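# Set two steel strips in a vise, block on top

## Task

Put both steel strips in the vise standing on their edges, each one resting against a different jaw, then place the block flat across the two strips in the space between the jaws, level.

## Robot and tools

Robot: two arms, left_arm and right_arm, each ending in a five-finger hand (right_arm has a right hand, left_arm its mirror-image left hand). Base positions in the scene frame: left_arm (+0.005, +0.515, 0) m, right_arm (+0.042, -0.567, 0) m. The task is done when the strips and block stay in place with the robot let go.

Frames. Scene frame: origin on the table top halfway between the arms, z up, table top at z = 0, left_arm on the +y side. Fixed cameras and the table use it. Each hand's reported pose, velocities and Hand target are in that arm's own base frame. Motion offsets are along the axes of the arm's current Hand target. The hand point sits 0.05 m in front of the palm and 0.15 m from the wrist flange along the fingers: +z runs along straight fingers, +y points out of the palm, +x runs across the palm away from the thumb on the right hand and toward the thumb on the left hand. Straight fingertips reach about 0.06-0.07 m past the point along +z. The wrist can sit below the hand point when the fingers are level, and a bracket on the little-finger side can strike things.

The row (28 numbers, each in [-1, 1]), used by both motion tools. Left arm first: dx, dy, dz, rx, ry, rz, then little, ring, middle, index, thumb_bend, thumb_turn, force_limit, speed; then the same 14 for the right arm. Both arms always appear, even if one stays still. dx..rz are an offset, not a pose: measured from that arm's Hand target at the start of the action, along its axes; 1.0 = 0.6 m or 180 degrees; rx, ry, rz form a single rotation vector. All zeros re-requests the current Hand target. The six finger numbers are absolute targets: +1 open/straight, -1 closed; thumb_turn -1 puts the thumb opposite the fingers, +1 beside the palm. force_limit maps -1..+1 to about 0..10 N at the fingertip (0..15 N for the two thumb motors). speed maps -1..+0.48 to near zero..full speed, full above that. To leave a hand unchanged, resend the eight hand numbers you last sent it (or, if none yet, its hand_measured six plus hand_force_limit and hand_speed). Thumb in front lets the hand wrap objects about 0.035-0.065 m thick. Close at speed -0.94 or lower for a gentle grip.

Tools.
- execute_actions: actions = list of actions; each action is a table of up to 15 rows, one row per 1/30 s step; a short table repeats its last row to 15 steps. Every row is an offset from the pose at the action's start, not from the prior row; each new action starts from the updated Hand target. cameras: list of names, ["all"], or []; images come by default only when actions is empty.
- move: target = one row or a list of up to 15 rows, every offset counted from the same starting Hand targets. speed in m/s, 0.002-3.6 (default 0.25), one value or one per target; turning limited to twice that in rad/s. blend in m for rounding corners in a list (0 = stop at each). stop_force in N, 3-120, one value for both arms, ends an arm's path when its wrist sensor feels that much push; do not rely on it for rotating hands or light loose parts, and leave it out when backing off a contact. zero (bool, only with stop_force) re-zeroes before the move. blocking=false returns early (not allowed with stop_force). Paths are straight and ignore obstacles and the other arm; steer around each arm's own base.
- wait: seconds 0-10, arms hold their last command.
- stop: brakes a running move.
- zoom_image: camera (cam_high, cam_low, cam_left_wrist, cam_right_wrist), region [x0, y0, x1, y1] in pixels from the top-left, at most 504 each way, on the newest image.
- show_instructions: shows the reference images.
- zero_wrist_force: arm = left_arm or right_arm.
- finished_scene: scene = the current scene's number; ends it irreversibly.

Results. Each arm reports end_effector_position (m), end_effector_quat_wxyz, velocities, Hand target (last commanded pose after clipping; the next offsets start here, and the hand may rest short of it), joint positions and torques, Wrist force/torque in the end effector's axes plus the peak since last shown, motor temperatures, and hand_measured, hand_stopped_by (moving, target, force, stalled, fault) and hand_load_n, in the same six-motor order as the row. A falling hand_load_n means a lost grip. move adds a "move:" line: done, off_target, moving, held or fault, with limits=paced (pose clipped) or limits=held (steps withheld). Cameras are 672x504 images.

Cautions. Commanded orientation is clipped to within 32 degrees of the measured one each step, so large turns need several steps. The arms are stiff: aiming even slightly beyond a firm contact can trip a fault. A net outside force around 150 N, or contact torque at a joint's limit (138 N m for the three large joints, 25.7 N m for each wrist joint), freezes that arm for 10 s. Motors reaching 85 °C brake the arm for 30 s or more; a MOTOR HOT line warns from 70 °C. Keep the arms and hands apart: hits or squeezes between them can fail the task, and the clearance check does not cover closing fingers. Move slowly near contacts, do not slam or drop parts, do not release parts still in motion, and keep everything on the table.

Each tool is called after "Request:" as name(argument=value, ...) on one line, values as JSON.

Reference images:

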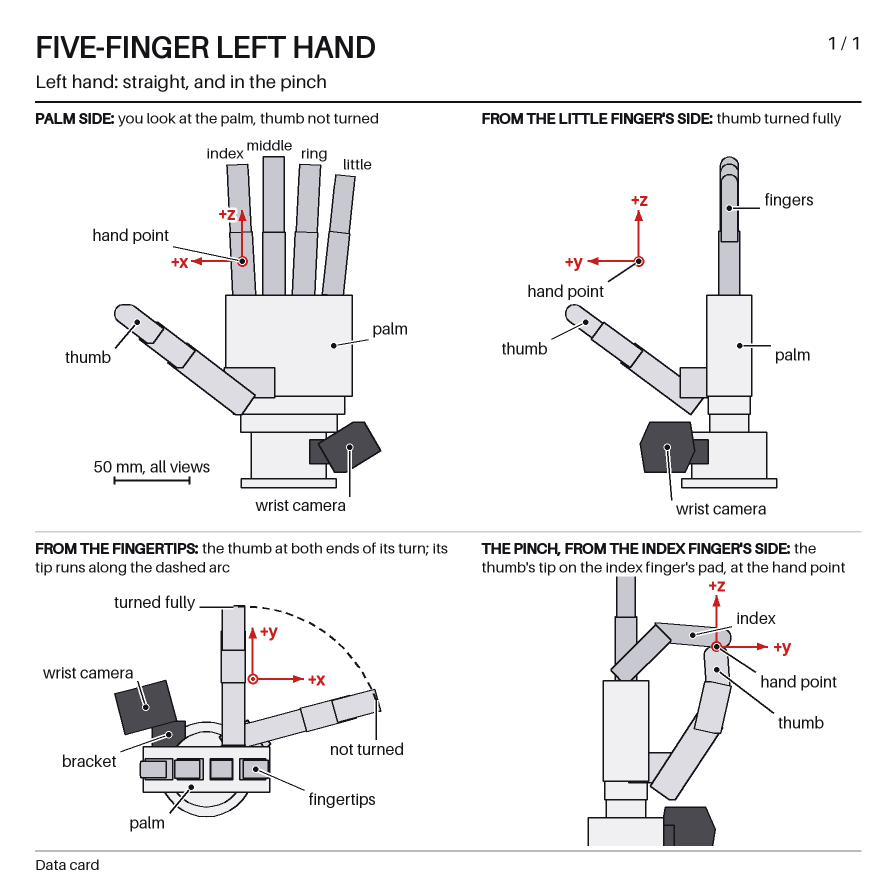

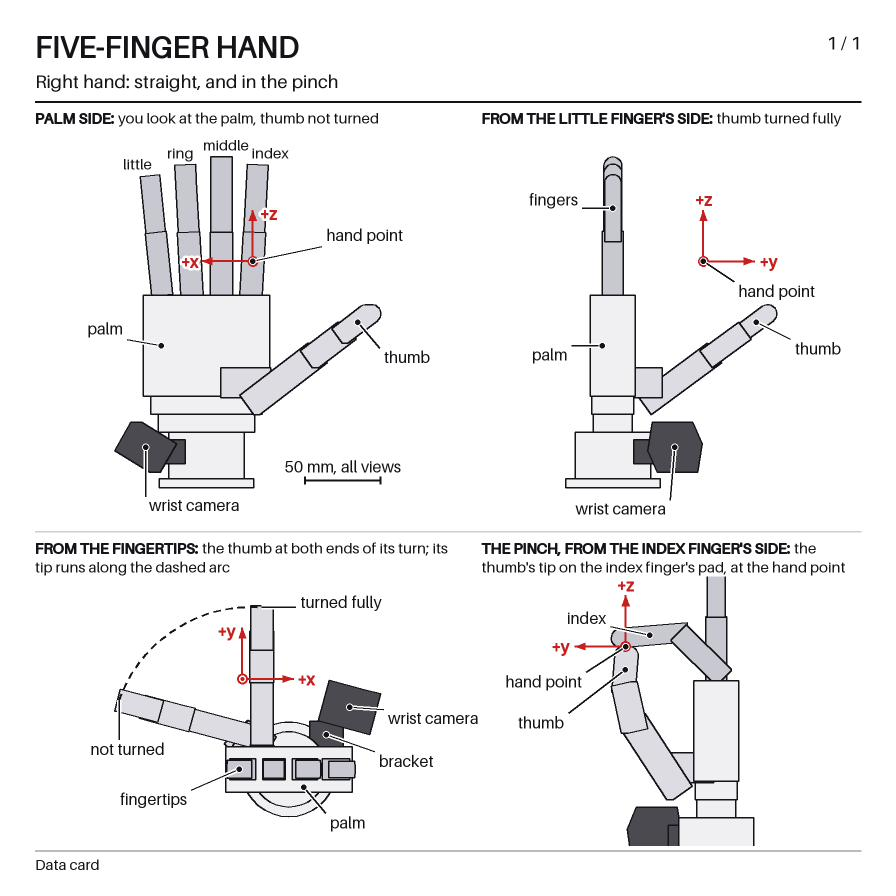

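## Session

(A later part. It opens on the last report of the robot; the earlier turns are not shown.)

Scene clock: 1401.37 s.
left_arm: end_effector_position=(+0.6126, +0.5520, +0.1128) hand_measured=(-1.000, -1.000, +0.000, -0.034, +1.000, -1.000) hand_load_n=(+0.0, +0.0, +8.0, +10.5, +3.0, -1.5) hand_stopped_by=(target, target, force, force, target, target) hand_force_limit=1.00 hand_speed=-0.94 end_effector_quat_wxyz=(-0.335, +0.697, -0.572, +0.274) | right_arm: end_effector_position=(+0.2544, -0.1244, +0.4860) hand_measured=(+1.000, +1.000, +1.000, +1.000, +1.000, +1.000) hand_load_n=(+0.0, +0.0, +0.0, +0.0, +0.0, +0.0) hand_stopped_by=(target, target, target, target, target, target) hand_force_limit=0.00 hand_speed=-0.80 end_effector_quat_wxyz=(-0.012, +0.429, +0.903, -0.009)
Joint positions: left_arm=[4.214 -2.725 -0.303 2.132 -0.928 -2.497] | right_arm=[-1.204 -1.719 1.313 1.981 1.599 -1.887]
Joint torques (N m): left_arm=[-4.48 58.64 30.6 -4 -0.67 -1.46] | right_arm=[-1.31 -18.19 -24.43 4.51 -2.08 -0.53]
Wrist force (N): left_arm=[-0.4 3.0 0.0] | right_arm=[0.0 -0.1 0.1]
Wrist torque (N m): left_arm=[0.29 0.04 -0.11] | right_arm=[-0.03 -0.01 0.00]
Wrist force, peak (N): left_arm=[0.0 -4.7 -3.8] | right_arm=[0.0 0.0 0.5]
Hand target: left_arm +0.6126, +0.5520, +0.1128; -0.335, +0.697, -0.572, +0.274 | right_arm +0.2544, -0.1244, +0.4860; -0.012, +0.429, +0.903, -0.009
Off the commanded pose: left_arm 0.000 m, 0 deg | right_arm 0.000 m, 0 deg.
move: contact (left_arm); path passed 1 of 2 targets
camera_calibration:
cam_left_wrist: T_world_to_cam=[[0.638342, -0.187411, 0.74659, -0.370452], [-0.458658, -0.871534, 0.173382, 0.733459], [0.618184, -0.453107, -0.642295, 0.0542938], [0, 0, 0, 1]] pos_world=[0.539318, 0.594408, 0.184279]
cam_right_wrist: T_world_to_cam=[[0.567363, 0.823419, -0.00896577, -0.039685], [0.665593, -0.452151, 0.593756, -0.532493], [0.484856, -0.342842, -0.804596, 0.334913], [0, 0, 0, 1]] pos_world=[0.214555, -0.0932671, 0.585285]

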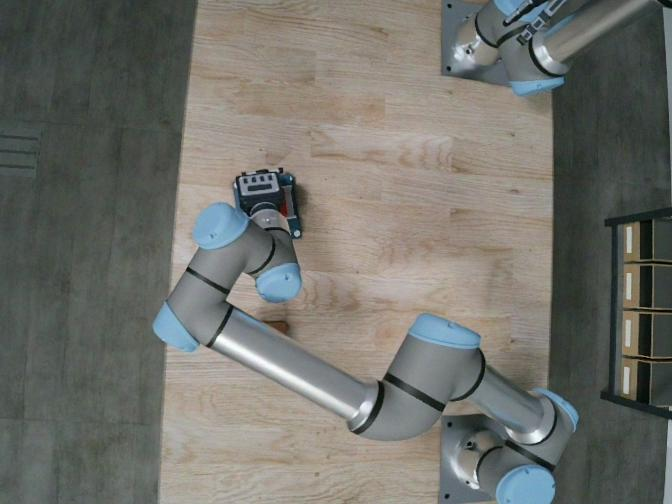

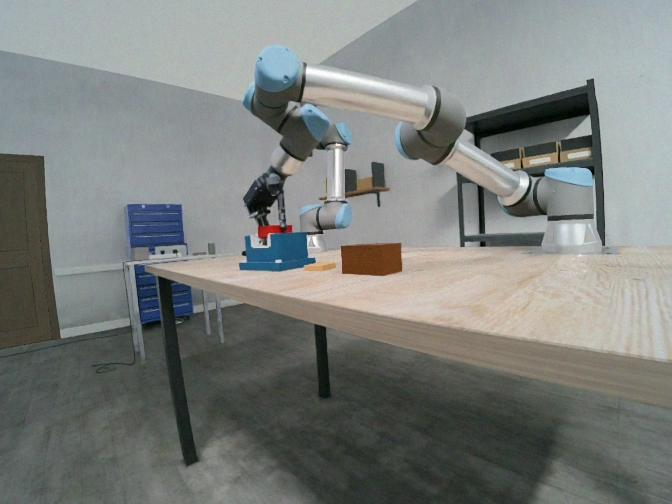

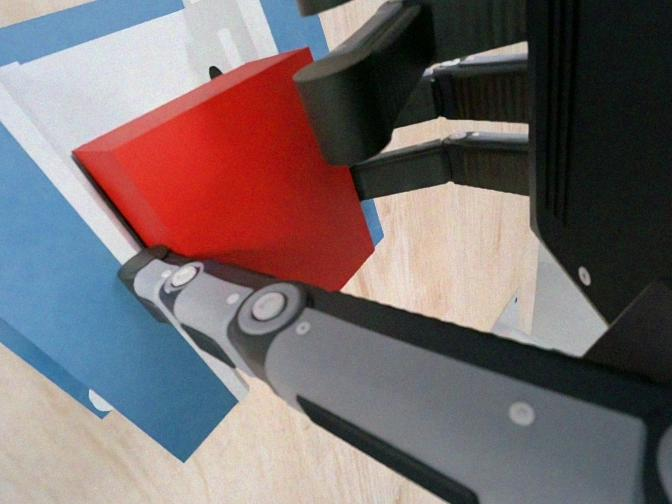

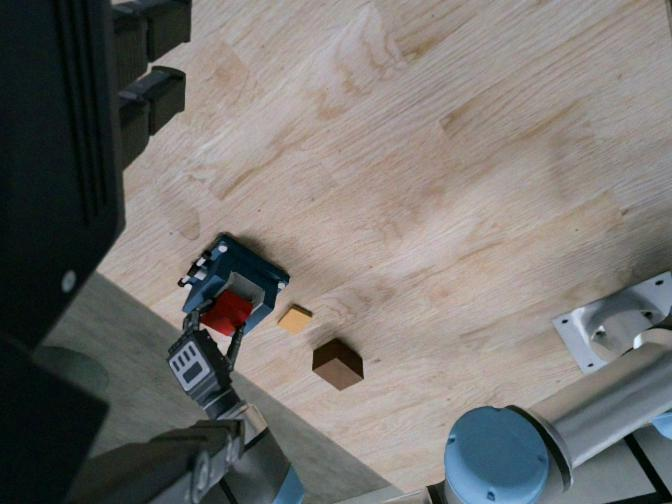

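Request:
move(target=[0,-0.0026,-0.0021,0,0,0,-1,-1,-0.5,-0.5,1,-1,1.0,-0.94,0,0,0,0,0,0,1,1,1,1,1,1,0,-0.8], speed=0.02, cameras=["cam_high"])

Request:
zoom_image(camera="cam_high", region=[265, 165, 310, 245])

Request:
move(target=[0,-0.00625,0.0078,0,0,0,-1,-1,-0.5,-0.5,1,-1,1.0,-0.94,0,0,0,0,0,0,1,1,1,1,1,1,0,-0.8], speed=0.01, stop_force=4)

Scene clock: 1413.00 s.
left_arm: end_effector_position=(+0.6126, +0.5520, +0.1148) hand_measured=(-1.000, -1.000, +0.000, -0.034, +1.000, -1.000) hand_load_n=(+0.0, +0.0, +8.0, +10.5, +3.0, -1.5) hand_stopped_by=(target, target, force, force, target, target) hand_force_limit=1.00 hand_speed=-0.94 end_effector_quat_wxyz=(-0.335, +0.697, -0.572, +0.274) | right_arm: end_effector_position=(+0.2544, -0.1244, +0.4860) hand_measured=(+1.000, +1.000, +1.000, +1.000, +1.000, +1.000) hand_load_n=(+0.0, +0.0, +0.0, +0.0, +0.0, +0.0) hand_stopped_by=(target, target, target, target, target, target) hand_force_limit=0.00 hand_speed=-0.80 end_effector_quat_wxyz=(-0.012, +0.429, +0.903, -0.009)
Joint positions: left_arm=[4.214 -2.727 -0.294 2.125 -0.928 -2.497] | right_arm=[-1.204 -1.719 1.313 1.981 1.599 -1.887]
Joint torques (N m): left_arm=[-4.18 59.77 28.21 -3.31 -0.57 1.67] | right_arm=[-0.5 -17.09 -24.56 4.75 -2.05 -0.81]
Wrist force (N): left_arm=[-0.6 4.4 1.1] | right_arm=[0.0 -0.1 0.3]
Wrist torque (N m): left_arm=[0.31 0.09 -0.17] | right_arm=[-0.04 -0.01 0.00]
Wrist force, peak (N): left_arm=[-0.6 4.6 1.2] | right_arm=[0.3 0.0 0.5]
Hand target: left_arm +0.6126, +0.5520, +0.1148; -0.335, +0.697, -0.572, +0.274 | right_arm +0.2544, -0.1244, +0.4860; -0.012, +0.429, +0.903, -0.009
Off the commanded pose: left_arm 0.000 m, 0 deg | right_arm 0.000 m, 0 deg.
move: done
Images, in order (width x height): cam_high 672x504.

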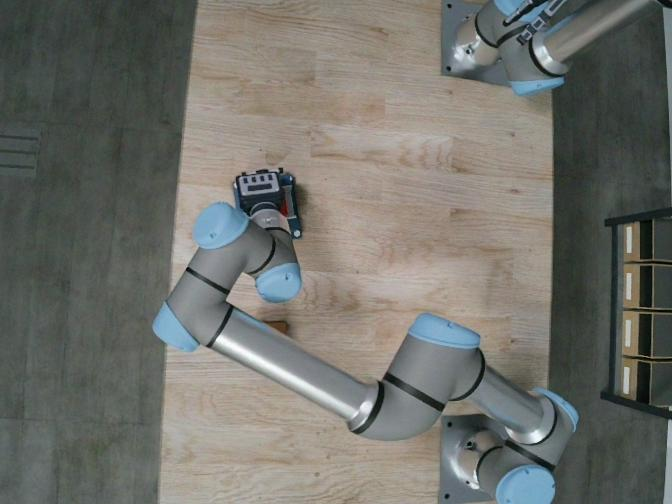

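Scaled by 6.300 from the camera's 672x504 image, which has a finer 960x720 frame.

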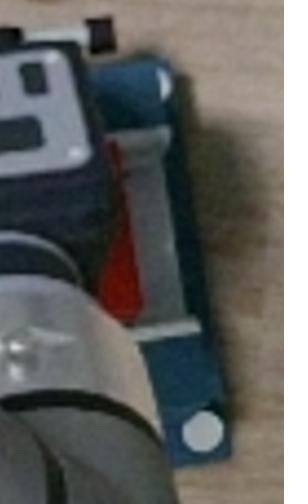

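Scene clock: 1414.17 s.
left_arm: end_effector_position=(+0.6140, +0.5523, +0.1147) hand_measured=(-1.000, -1.000, +0.000, -0.034, +1.000, -1.000) hand_load_n=(+0.0, +0.0, +5.0, +8.0, +1.5, -0.5) hand_stopped_by=(target, target, force, force, target, target) hand_force_limit=1.00 hand_speed=-0.94 end_effector_quat_wxyz=(-0.335, +0.697, -0.572, +0.274) | right_arm: end_effector_position=(+0.2544, -0.1244, +0.4860) hand_measured=(+1.000, +1.000, +1.000, +1.000, +1.000, +1.000) hand_load_n=(+0.0, +0.0, +0.0, +0.0, +0.0, +0.0) hand_stopped_by=(target, target, target, target, target, target) hand_force_limit=0.00 hand_speed=-0.80 end_effector_quat_wxyz=(-0.012, +0.429, +0.903, -0.009)
Joint positions: left_arm=[4.212 -2.735 -0.278 2.118 -0.93 -2.498] | right_arm=[-1.204 -1.719 1.313 1.981 1.599 -1.887]
Joint torques (N m): left_arm=[7.27 74.5 8.96 1.34 3.53 2.27] | right_arm=[-0.28 -17.62 -23.95 4.79 -1.86 -0.8]
Wrist force (N): left_arm=[-0.6 4.8 1.2] | right_arm=[0.0 -0.1 0.3]
Wrist torque (N m): left_arm=[0.37 0.09 -0.17] | right_arm=[-0.03 -0.01 0.00]
Wrist force, peak (N): left_arm=[-0.6 7.5 -3.5] | right_arm=[0.2 0.0 0.5]
Hand target: left_arm +0.6140, +0.5523, +0.1147; -0.335, +0.697, -0.572, +0.274 (not the last commanded pose) | right_arm +0.2544, -0.1244, +0.4860; -0.012, +0.429, +0.903, -0.009
Off the commanded pose: left_arm 0.005 m, 0 deg | right_arm 0.000 m, 0 deg.
move: contact (left_arm)

Request:
move(target=[0,0.0094,-0.0117,0,0,0,-1,-1,-0.5,-0.5,1,-1,1.0,-0.94,0,0,0,0,0,0,1,1,1,1,1,1,0,-0.8], speed=0.01, stop_force=4, cameras=["cam_left_wrist"])

Request:
zoom_image(camera="cam_left_wrist", region=[0, 60, 240, 300])

Scene clock: 1419.07 s.
left_arm: end_effector_position=(+0.6114, +0.5518, +0.1148) hand_measured=(-1.000, -1.000, +0.000, -0.034, +1.000, -1.000) hand_load_n=(+0.0, +0.0, +5.5, +8.0, +2.0, -0.5) hand_stopped_by=(target, target, force, force, target, target) hand_force_limit=1.00 hand_speed=-0.94 end_effector_quat_wxyz=(-0.335, +0.697, -0.572, +0.274) | right_arm: end_effector_position=(+0.2544, -0.1244, +0.4860) hand_measured=(+1.000, +1.000, +1.000, +1.000, +1.000, +1.000) hand_load_n=(+0.0, +0.0, +0.0, +0.0, +0.0, +0.5) hand_stopped_by=(target, target, target, target, target, target) hand_force_limit=0.00 hand_speed=-0.80 end_effector_quat_wxyz=(-0.012, +0.429, +0.903, -0.009)
Joint positions: left_arm=[4.215 -2.72 -0.309 2.131 -0.928 -2.495] | right_arm=[-1.204 -1.719 1.313 1.981 1.599 -1.887]
Joint torques (N m): left_arm=[-5.81 59.77 25.69 -4.2 -1.14 -2.95] | right_arm=[0.6 -16.7 -24.71 4.4 -2.12 -0.84]
Wrist force (N): left_arm=[-0.6 4.1 1.2] | right_arm=[0.3 -0.1 0.3]
Wrist torque (N m): left_arm=[0.31 0.06 -0.18] | right_arm=[-0.03 -0.05 0.01]
Wrist force, peak (N): left_arm=[-1.4 -1.1 4.9] | right_arm=[0.0 -0.3 0.4]
Hand target: left_arm +0.6114, +0.5518, +0.1148; -0.335, +0.697, -0.572, +0.274 (not the last commanded pose) | right_arm +0.2544, -0.1244, +0.4860; -0.012, +0.429, +0.903, -0.009
Off the commanded pose: left_arm 0.006 m, 0 deg | right_arm 0.000 m, 0 deg.
move: contact (left_arm)
camera_calibration:
cam_left_wrist: T_world_to_cam=[[0.638325, -0.187566, 0.746566, -0.371047], [-0.458736, -0.871516, 0.173268, 0.732394], [0.618145, -0.453078, -0.642353, 0.0563065], [0, 0, 0, 1]] pos_world=[0.538018, 0.594208, 0.18628]
Images, in order (width x height): cam_left_wrist 672x504.

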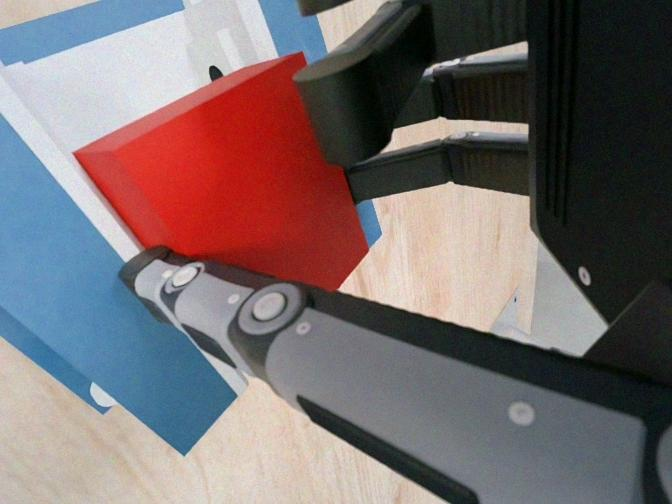

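Scaled by 2.100 from the camera's 672x504 image, which has a finer 960x720 frame.

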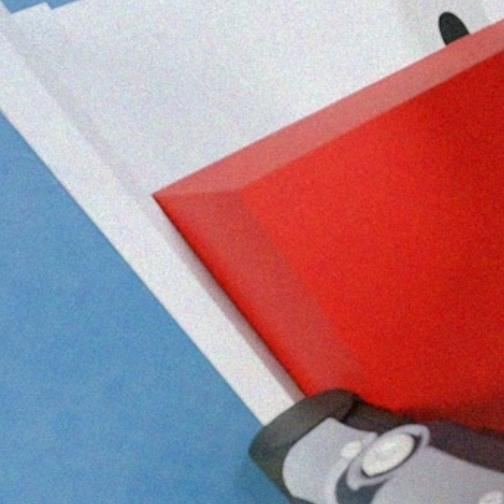

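Request:
move(target=[[0,-0.0014,0.0018,0,0,0,-1,-1,-0.5,-0.5,1,-1,1.0,-0.94,0,0,0,0,0,0,1,1,1,1,1,1,0,-0.8],[0,0.0038,0.006,0,0,0,-1,-1,-0.5,-0.5,1,-1,1.0,-0.94,0,0,0,0,0,0,1,1,1,1,1,1,0,-0.8]], speed=0.008, stop_force=3, cameras=["cam_left_wrist", "cam_right_wrist", "cam_low", "cam_high"])

Request:
zoom_image(camera="cam_right_wrist", region=[190, 265, 275, 345])

Request:
zoom_image(camera="cam_low", region=[230, 205, 320, 275])

Request:
zoom_image(camera="cam_high", region=[265, 165, 310, 245])

Scene clock: 1440.13 s.
left_arm: end_effector_position=(+0.6128, +0.5520, +0.1136) hand_measured=(-1.000, -1.000, +0.000, -0.034, +1.000, -1.000) hand_load_n=(+0.0, +0.0, +6.0, +7.5, +2.0, -1.0) hand_stopped_by=(target, target, force, force, target, target) hand_force_limit=1.00 hand_speed=-0.94 end_effector_quat_wxyz=(-0.334, +0.697, -0.572, +0.274) | right_arm: end_effector_position=(+0.2544, -0.1244, +0.4860) hand_measured=(+1.000, +1.000, +1.000, +1.000, +1.000, +1.000) hand_load_n=(+0.0, +0.0, +0.0, +0.0, +0.0, +0.0) hand_stopped_by=(target, target, target, target, target, target) hand_force_limit=0.00 hand_speed=-0.80 end_effector_quat_wxyz=(-0.012, +0.429, +0.903, -0.009)
Joint positions: left_arm=[4.213 -2.728 -0.296 2.127 -0.929 -2.497] | right_arm=[-1.204 -1.719 1.313 1.981 1.599 -1.887]
Joint torques (N m): left_arm=[-2.84 60.48 31.36 -3.97 -0.07 0.13] | right_arm=[-0.17 -17.22 -23.47 4.64 -2.08 -0.77]
Wrist force (N): left_arm=[-0.7 4.3 1.0] | right_arm=[0.0 0.0 0.5]
Wrist torque (N m): left_arm=[0.32 0.09 -0.09] | right_arm=[-0.03 -0.02 0.00]
Wrist force, peak (N): left_arm=[-0.3 4.7 1.1] | right_arm=[-0.1 -0.1 0.6]
Hand target: left_arm +0.6128, +0.5520, +0.1136; -0.334, +0.697, -0.572, +0.274 (not the last commanded pose) | right_arm +0.2544, -0.1244, +0.4860; -0.012, +0.429, +0.903, -0.009
Off the commanded pose: left_arm 0.003 m, 0 deg | right_arm 0.000 m, 0 deg.
move: contact (left_arm); path passed 1 of 2 targets
camera_calibration:
cam_left_wrist: T_world_to_cam=[[0.638469, -0.187334, 0.7465, -0.371274], [-0.458693, -0.871469, 0.173617, 0.733348], [0.618027, -0.453264, -0.642335, 0.0548685], [0, 0, 0, 1]] pos_world=[0.539518, 0.594407, 0.185078]
cam_right_wrist: T_world_to_cam=[[0.567363, 0.823419, -0.00896577, -0.039685], [0.665593, -0.452151, 0.593756, -0.532493], [0.484856, -0.342842, -0.804596, 0.334913], [0, 0, 0, 1]] pos_world=[0.214555, -0.0932671, 0.585285]

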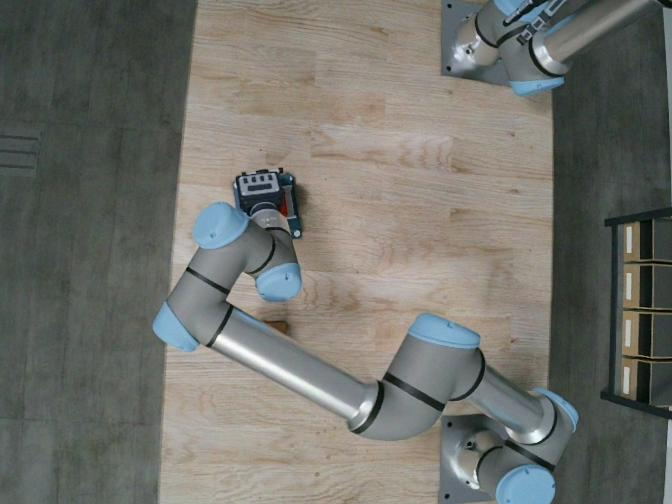

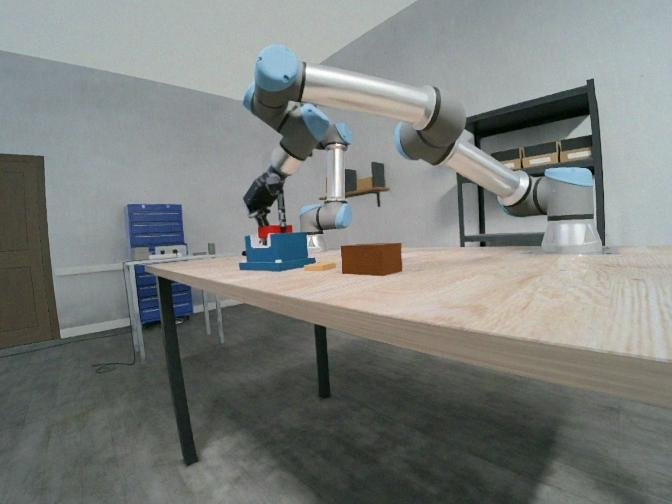

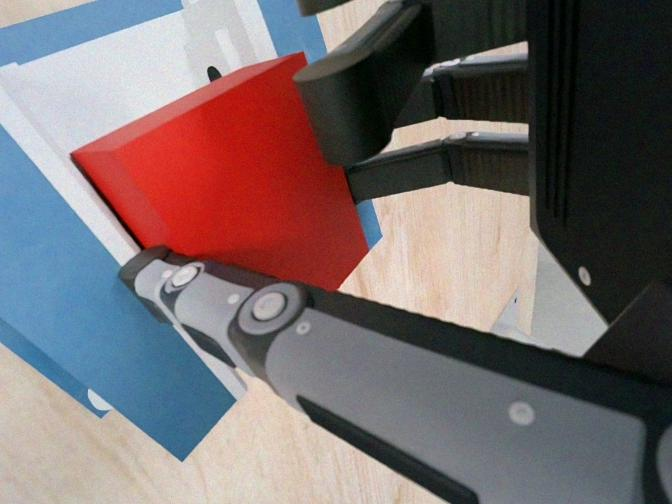

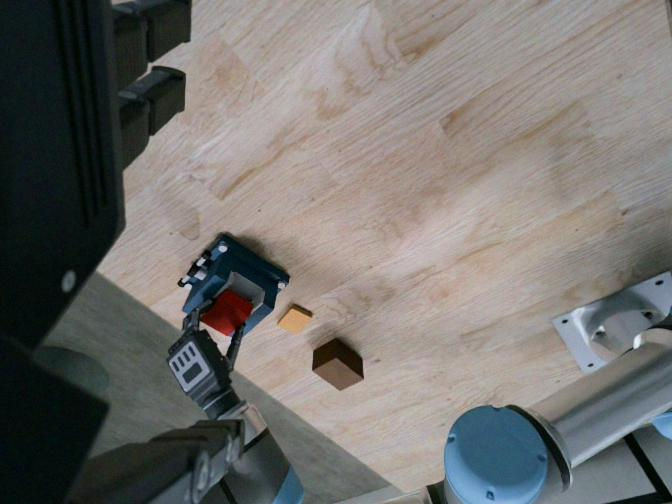

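Scaled by 5.929 from the camera's 672x504 image, which has a finer 960x720 frame.

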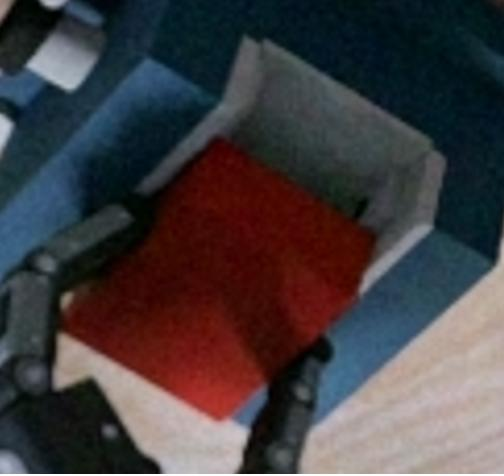

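Scaled by 5.600 from the camera's 672x504 image, which has a finer 960x720 frame.

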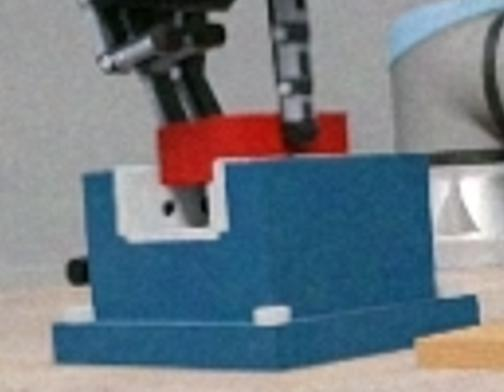

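Scaled by 6.300 from the camera's 672x504 image, which has a finer 960x720 frame.

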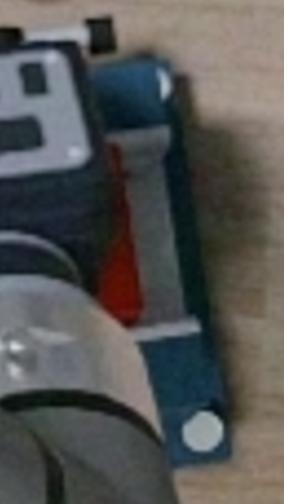

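Request:
move(target=[0,0.0026,0.0021,0,0,0,-1,-1,-0.5,-0.5,1,-1,1.0,-0.94,0,0,0,0,0,0,1,1,1,1,1,1,0,-0.8], speed=0.003, stop_force=3)

Scene clock: 1451.47 s.
left_arm: end_effector_position=(+0.6128, +0.5520, +0.1135) hand_measured=(-1.000, -1.000, +0.000, -0.034, +1.000, -1.000) hand_load_n=(+0.0, +0.0, +6.0, +7.0, +2.5, -0.5) hand_stopped_by=(target, target, force, force, target, target) hand_force_limit=1.00 hand_speed=-0.94 end_effector_quat_wxyz=(-0.334, +0.697, -0.572, +0.274) | right_arm: end_effector_position=(+0.2544, -0.1244, +0.4860) hand_measured=(+1.000, +1.000, +1.000, +1.000, +1.000, +1.000) hand_load_n=(+0.0, +0.0, +0.0, +0.0, +0.0, +0.0) hand_stopped_by=(target, target, target, target, target, target) hand_force_limit=0.00 hand_speed=-0.80 end_effector_quat_wxyz=(-0.012, +0.429, +0.903, -0.009)
Joint positions: left_arm=[4.213 -2.728 -0.297 2.127 -0.929 -2.497] | right_arm=[-1.204 -1.719 1.313 1.981 1.599 -1.887]
Joint torques (N m): left_arm=[-5.56 60.56 30.96 -3.94 -0.02 0.55] | right_arm=[0.21 -17.41 -23.91 4.73 -2 -0.88]
Wrist force (N): left_arm=[-0.5 3.1 0.2] | right_arm=[0.0 -0.1 0.4]
Wrist torque (N m): left_arm=[0.31 0.11 -0.08] | right_arm=[-0.03 -0.02 0.00]
Wrist force, peak (N): left_arm=[-0.5 4.8 1.0] | right_arm=[0.0 -0.1 0.6]
Hand target: left_arm +0.6128, +0.5520, +0.1134; -0.334, +0.697, -0.572, +0.274 (not the last commanded pose) | right_arm +0.2544, -0.1244, +0.4860; -0.012, +0.429, +0.903, -0.009
Off the commanded pose: left_arm 0.002 m, 0 deg | right_arm 0.000 m, 0 deg.
move: contact (left_arm)

Request:
move(target=[0,0,0,0,0,0,-1,-1,0.15,0.15,1,-1,1.0,-0.9,0,0,0,0,0,0,1,1,1,1,1,1,0,-0.8], speed=0.02, cameras=["cam_left_wrist"])

Request:
wait(seconds=2, cameras=["cam_left_wrist", "cam_right_wrist", "cam_low", "cam_high"])

Request:
zoom_image(camera="cam_low", region=[230, 205, 320, 275])

Request:
zoom_image(camera="cam_right_wrist", region=[190, 265, 275, 345])

Scene clock: 1458.37 s.
left_arm: end_effector_position=(+0.6128, +0.5520, +0.1134) hand_measured=(-1.000, -1.000, +0.148, +0.150, +1.000, -1.000) hand_load_n=(+0.0, +0.0, -10.5, +0.0, +0.0, +0.0) hand_stopped_by=(target, target, target, target, target, target) hand_force_limit=1.00 hand_speed=-0.90 end_effector_quat_wxyz=(-0.334, +0.697, -0.572, +0.274) | right_arm: end_effector_position=(+0.2544, -0.1244, +0.4860) hand_measured=(+1.000, +1.000, +1.000, +1.000, +1.000, +1.000) hand_load_n=(+0.0, +0.0, +0.0, +0.0, -0.5, +0.0) hand_stopped_by=(target, target, target, target, target, target) hand_force_limit=0.00 hand_speed=-0.80 end_effector_quat_wxyz=(-0.012, +0.429, +0.903, -0.009)
Joint positions: left_arm=[4.213 -2.728 -0.297 2.127 -0.929 -2.497] | right_arm=[-1.204 -1.719 1.313 1.981 1.599 -1.887]
Joint torques (N m): left_arm=[-2.64 58.08 25.03 -2.77 -0.1 0.35] | right_arm=[1.11 -17.37 -25.39 4.58 -2.13 -0.98]
Wrist force (N): left_arm=[-0.3 -3.3 -9.2] | right_arm=[0.0 0.0 0.2]
Wrist torque (N m): left_arm=[0.09 -0.14 0.09] | right_arm=[-0.01 -0.01 0.00]
Wrist force, peak (N): left_arm=[-0.7 -3.4 -9.7] | right_arm=[0.2 0.0 0.6]
Hand target: left_arm +0.6128, +0.5520, +0.1134; -0.334, +0.697, -0.572, +0.274 | right_arm +0.2544, -0.1244, +0.4860; -0.012, +0.429, +0.903, -0.009
Off the commanded pose: left_arm 0.000 m, 0 deg | right_arm 0.000 m, 0 deg.
move: done
camera_calibration:
cam_left_wrist: T_world_to_cam=[[0.638532, -0.18729, 0.746458, -0.371176], [-0.458727, -0.871423, 0.173759, 0.733347], [0.617937, -0.453371, -0.642346, 0.0548535], [0, 0, 0, 1]] pos_world=[0.539518, 0.594407, 0.184877]
Images, in order (width x height): cam_left_wrist 672x504.

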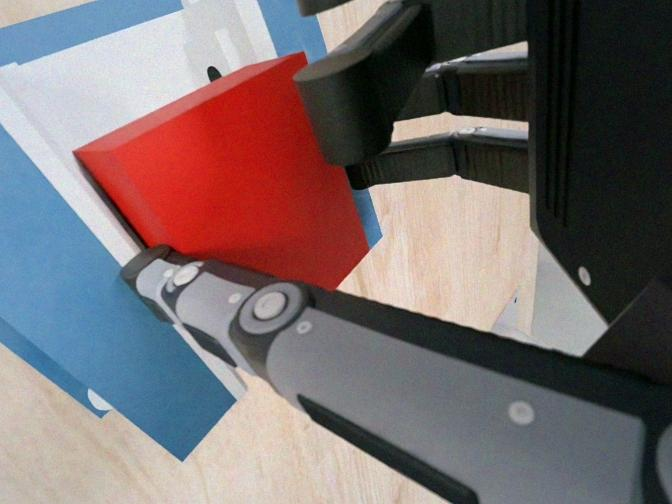

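Scene clock: 1460.37 s.
left_arm: end_effector_position=(+0.6128, +0.5520, +0.1134) hand_measured=(-1.000, -1.000, +0.148, +0.150, +1.000, -1.000) hand_load_n=(+0.0, +0.0, -10.5, +0.0, +0.0, +0.0) hand_stopped_by=(target, target, target, target, target, target) hand_force_limit=1.00 hand_speed=-0.90 end_effector_quat_wxyz=(-0.334, +0.697, -0.572, +0.274) | right_arm: end_effector_position=(+0.2544, -0.1244, +0.4860) hand_measured=(+1.000, +1.000, +1.000, +1.000, +1.000, +1.000) hand_load_n=(+0.0, +0.0, +0.0, +0.0, +0.0, +0.0) hand_stopped_by=(target, target, target, target, target, target) hand_force_limit=0.00 hand_speed=-0.80 end_effector_quat_wxyz=(-0.012, +0.429, +0.903, -0.009)
Joint positions: left_arm=[4.213 -2.728 -0.297 2.127 -0.929 -2.497] | right_arm=[-1.204 -1.719 1.313 1.981 1.599 -1.887]
Joint torques (N m): left_arm=[-1.99 57.85 8.31 -0.57 -0.12 0.22] | right_arm=[0.74 -17.02 -23.57 4.41 -1.94 -0.73]
Wrist force (N): left_arm=[-0.7 -3.1 -9.3] | right_arm=[0.1 -0.1 0.3]
Wrist torque (N m): left_arm=[0.11 -0.07 0.05] | right_arm=[-0.03 -0.03 0.01]
Wrist force, peak (N): left_arm=[-0.5 -3.5 -9.7] | right_arm=[0.0 0.0 0.5]
Hand target: left_arm +0.6128, +0.5520, +0.1134; -0.334, +0.697, -0.572, +0.274 | right_arm +0.2544, -0.1244, +0.4860; -0.012, +0.429, +0.903, -0.009
Off the commanded pose: left_arm 0.000 m, 0 deg | right_arm 0.000 m, 0 deg.
wait: 2.00 s; at rest by 0.17 s
camera_calibration:
cam_left_wrist: T_world_to_cam=[[0.638561, -0.187234, 0.746447, -0.371223], [-0.458686, -0.871435, 0.173806, 0.733323], [0.617937, -0.453371, -0.642346, 0.0548533], [0, 0, 0, 1]] pos_world=[0.539518, 0.594407, 0.184877]
cam_right_wrist: T_world_to_cam=[[0.567363, 0.823419, -0.00896577, -0.039685], [0.665593, -0.452151, 0.593756, -0.532493], [0.484856, -0.342842, -0.804596, 0.334913], [0, 0, 0, 1]] pos_world=[0.214555, -0.0932671, 0.585285]

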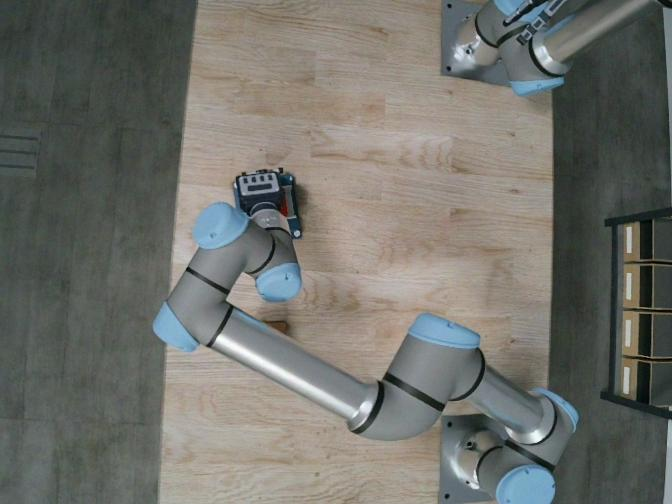

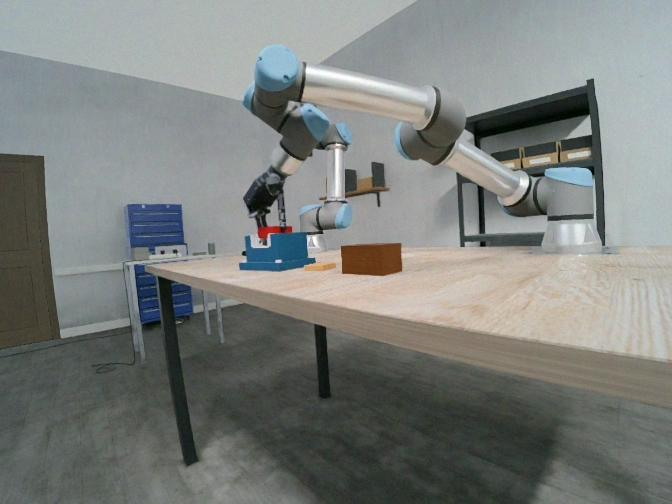

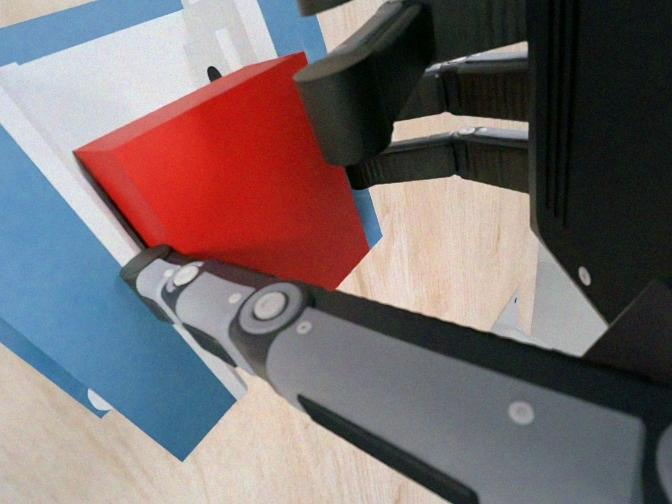

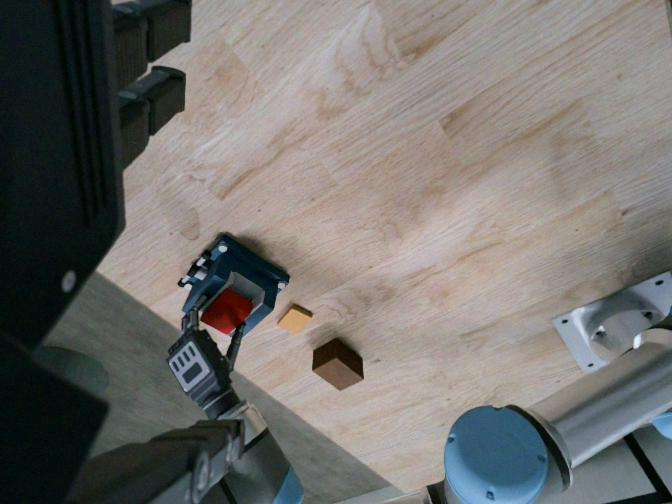

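Scaled by 5.600 from the camera's 672x504 image, which has a finer 960x720 frame.

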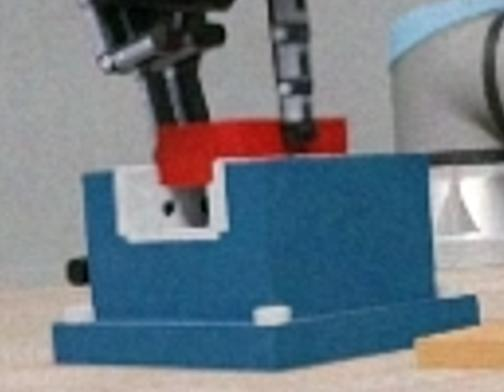

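Scaled by 5.929 from the camera's 672x504 image, which has a finer 960x720 frame.

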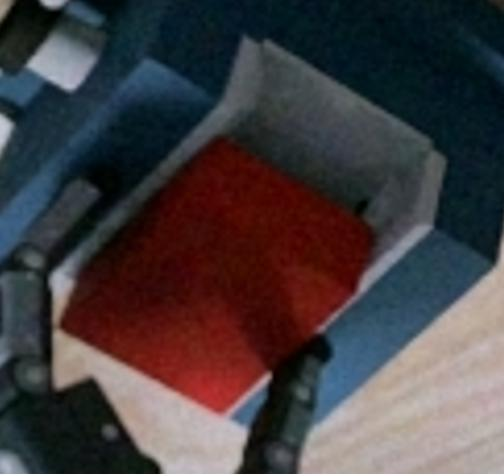

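Request:
move(target=[0,0,-0.0053,0,0,0,-1,-1,0.15,0.15,1,-1,1.0,-0.9,0,0,0,0,0,0,1,1,1,1,1,1,0,-0.8], speed=0.01, cameras=["cam_left_wrist"])

Request:
zoom_image(camera="cam_left_wrist", region=[0, 0, 400, 300])

Scene clock: 1473.30 s.
left_arm: end_effector_position=(+0.6103, +0.5515, +0.1155) hand_measured=(-1.000, -1.000, +0.148, +0.150, +1.000, -1.000) hand_load_n=(+0.0, +0.0, +0.0, +0.0, +0.0, +0.0) hand_stopped_by=(target, target, target, target, target, target) hand_force_limit=1.00 hand_speed=-0.90 end_effector_quat_wxyz=(-0.334, +0.697, -0.572, +0.274) | right_arm: end_effector_position=(+0.2544, -0.1244, +0.4860) hand_measured=(+1.000, +1.000, +1.000, +1.000, +1.000, +1.000) hand_load_n=(+0.0, +0.0, +0.0, +0.0, +0.0, +0.0) hand_stopped_by=(target, target, target, target, target, target) hand_force_limit=0.00 hand_speed=-0.80 end_effector_quat_wxyz=(-0.012, +0.429, +0.903, -0.009)
Joint positions: left_arm=[4.216 -2.715 -0.318 2.134 -0.927 -2.494] | right_arm=[-1.204 -1.719 1.313 1.981 1.599 -1.887]
Joint torques (N m): left_arm=[1.53 59.92 21.08 1.2 2.72 1.25] | right_arm=[-0.86 -17.92 -25.47 4.55 -1.89 -0.83]
Wrist force (N): left_arm=[-0.9 1.5 -0.8] | right_arm=[-0.1 -0.1 0.2]
Wrist torque (N m): left_arm=[0.17 0.12 -0.20] | right_arm=[-0.04 0.01 -0.01]
Wrist force, peak (N): left_arm=[-0.7 -3.5 -9.7] | right_arm=[-0.1 -0.2 0.5]
Hand target: left_arm +0.6104, +0.5515, +0.1154; -0.334, +0.697, -0.572, +0.274 | right_arm +0.2544, -0.1244, +0.4860; -0.012, +0.429, +0.903, -0.009
Off the commanded pose: left_arm 0.000 m, 0 deg | right_arm 0.000 m, 0 deg.
move: done
camera_calibration:
cam_left_wrist: T_world_to_cam=[[0.638532, -0.18729, 0.746458, -0.371222], [-0.458727, -0.871423, 0.173759, 0.731487], [0.617937, -0.453371, -0.642346, 0.0575659], [0, 0, 0, 1]] pos_world=[0.537018, 0.594007, 0.186977]
Images, in order (width x height): cam_left_wrist 672x504.

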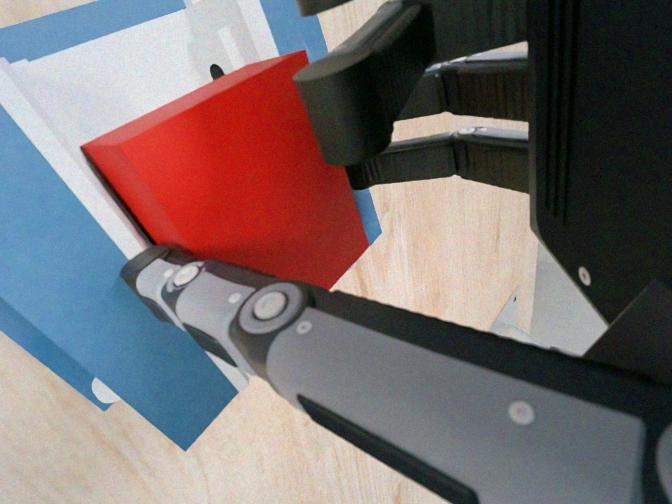

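Scaled by 1.260 from the camera's 672x504 image, which has a finer 960x720 frame.

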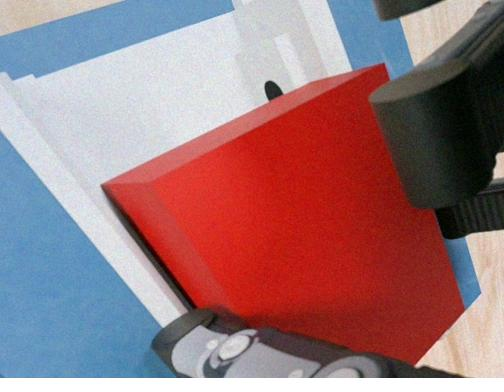

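Request:
move(target=[[0,-0.0304,-0.0286,0,0,0,-1,-1,0.15,0.15,1,-1,1.0,-0.9,0,0,0,0,0,0,1,1,1,1,1,1,0,-0.8],[0,0.0262,-0.1925,0,0,0,-1,-1,0.15,0.15,1,-1,1.0,-0.9,0,0,0,0,0,0,1,1,1,1,1,1,0,-0.8]], speed=[0.05,0.15], cameras=["cam_left_wrist", "cam_right_wrist", "cam_low", "cam_high"])

Request:
zoom_image(camera="cam_high", region=[225, 160, 315, 250])

Request:
zoom_image(camera="cam_right_wrist", region=[190, 265, 275, 345])

Request:
zoom_image(camera="cam_low", region=[230, 205, 320, 275])

Scene clock: 1485.03 s.
left_arm: end_effector_position=(+0.5125, +0.5321, +0.1755) hand_measured=(-1.000, -1.000, +0.148, +0.150, +1.000, -1.000) hand_load_n=(+0.0, +0.0, +0.0, +0.0, +0.0, +0.0) hand_stopped_by=(target, target, target, target, target, target) hand_force_limit=1.00 hand_speed=-0.90 end_effector_quat_wxyz=(-0.334, +0.697, -0.572, +0.274) | right_arm: end_effector_position=(+0.2544, -0.1244, +0.4860) hand_measured=(+1.000, +1.000, +1.000, +1.000, +1.000, +1.000) hand_load_n=(+0.0, +0.0, +0.0, +0.0, +0.0, +0.0) hand_stopped_by=(target, target, target, target, target, target) hand_force_limit=0.00 hand_speed=-0.80 end_effector_quat_wxyz=(-0.012, +0.429, +0.903, -0.009)
Joint positions: left_arm=[4.338 -2.403 -0.775 2.199 -0.855 -2.368] | right_arm=[-1.204 -1.719 1.313 1.981 1.599 -1.887]
Joint torques (N m): left_arm=[4.76 63.01 9.76 -3.98 -1.04 -0.2] | right_arm=[0.02 -16.91 -25.29 4.65 -1.88 -1.2]
Wrist force (N): left_arm=[-0.5 1.6 -0.5] | right_arm=[-0.1 -0.2 0.3]
Wrist torque (N m): left_arm=[0.16 0.07 -0.03] | right_arm=[-0.04 0.00 -0.01]
Wrist force, peak (N): left_arm=[-0.7 2.3 -1.9] | right_arm=[0.0 0.0 0.5]
Hand target: left_arm +0.5124, +0.5320, +0.1755; -0.334, +0.697, -0.572, +0.274 | right_arm +0.2544, -0.1244, +0.4860; -0.012, +0.429, +0.903, -0.009
Off the commanded pose: left_arm 0.000 m, 0 deg | right_arm 0.000 m, 0 deg.
move: done
camera_calibration:
cam_left_wrist: T_world_to_cam=[[0.638398, -0.187349, 0.746558, -0.357083], [-0.458739, -0.87145, 0.173587, 0.659223], [0.618067, -0.453293, -0.642276, 0.147644], [0, 0, 0, 1]] pos_world=[0.439118, 0.574507, 0.246978]
cam_right_wrist: T_world_to_cam=[[0.567363, 0.823419, -0.00896577, -0.039685], [0.665593, -0.452151, 0.593756, -0.532493], [0.484856, -0.342842, -0.804596, 0.334913], [0, 0, 0, 1]] pos_world=[0.214555, -0.0932671, 0.585285]

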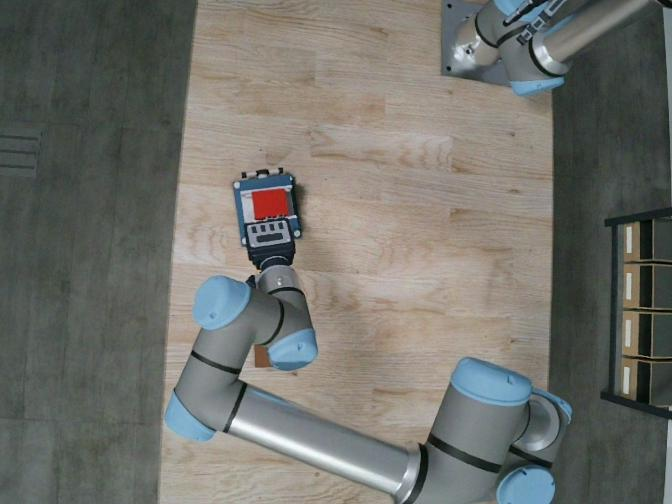

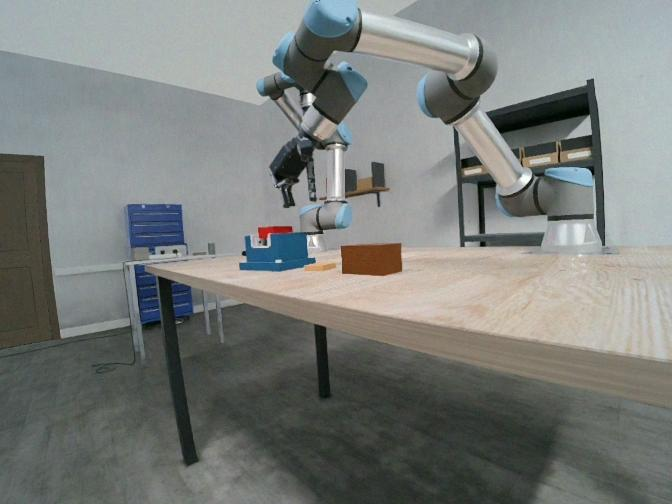

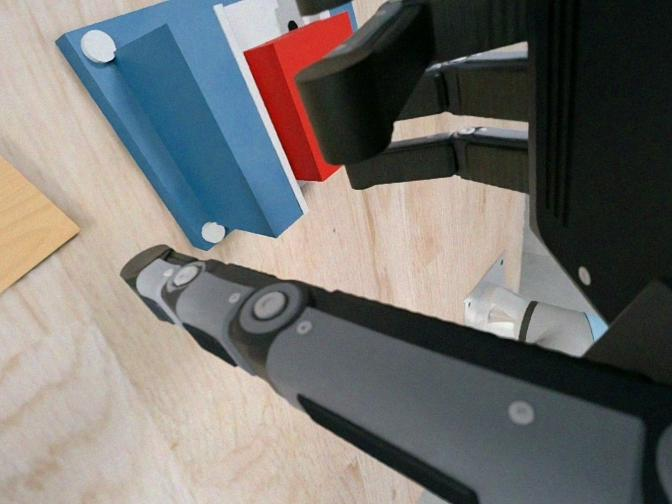

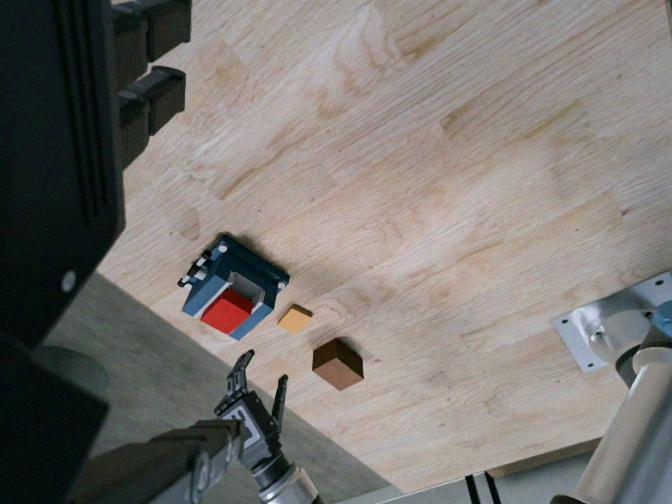

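Scaled by 5.600 from the camera's 672x504 image, which has a finer 960x720 frame.

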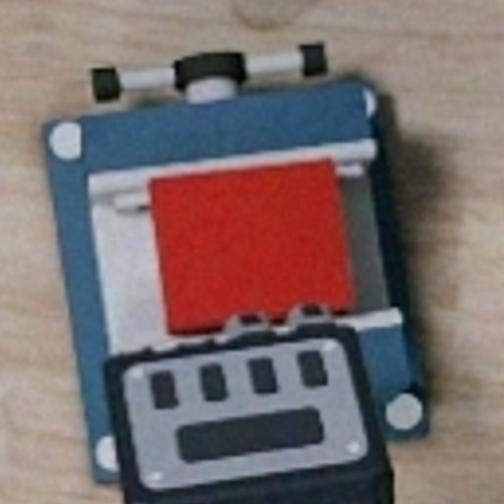

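Scaled by 5.929 from the camera's 672x504 image, which has a finer 960x720 frame.

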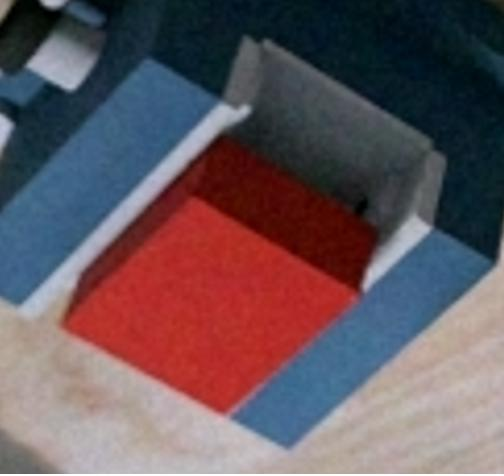

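Scaled by 5.600 from the camera's 672x504 image, which has a finer 960x720 frame.

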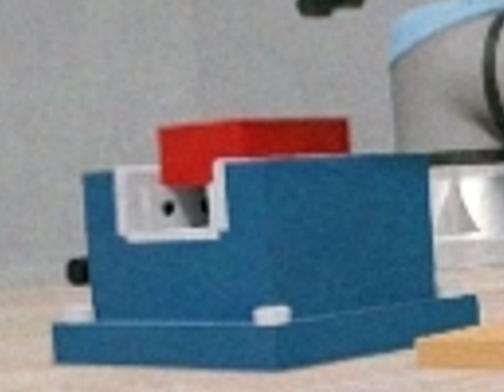

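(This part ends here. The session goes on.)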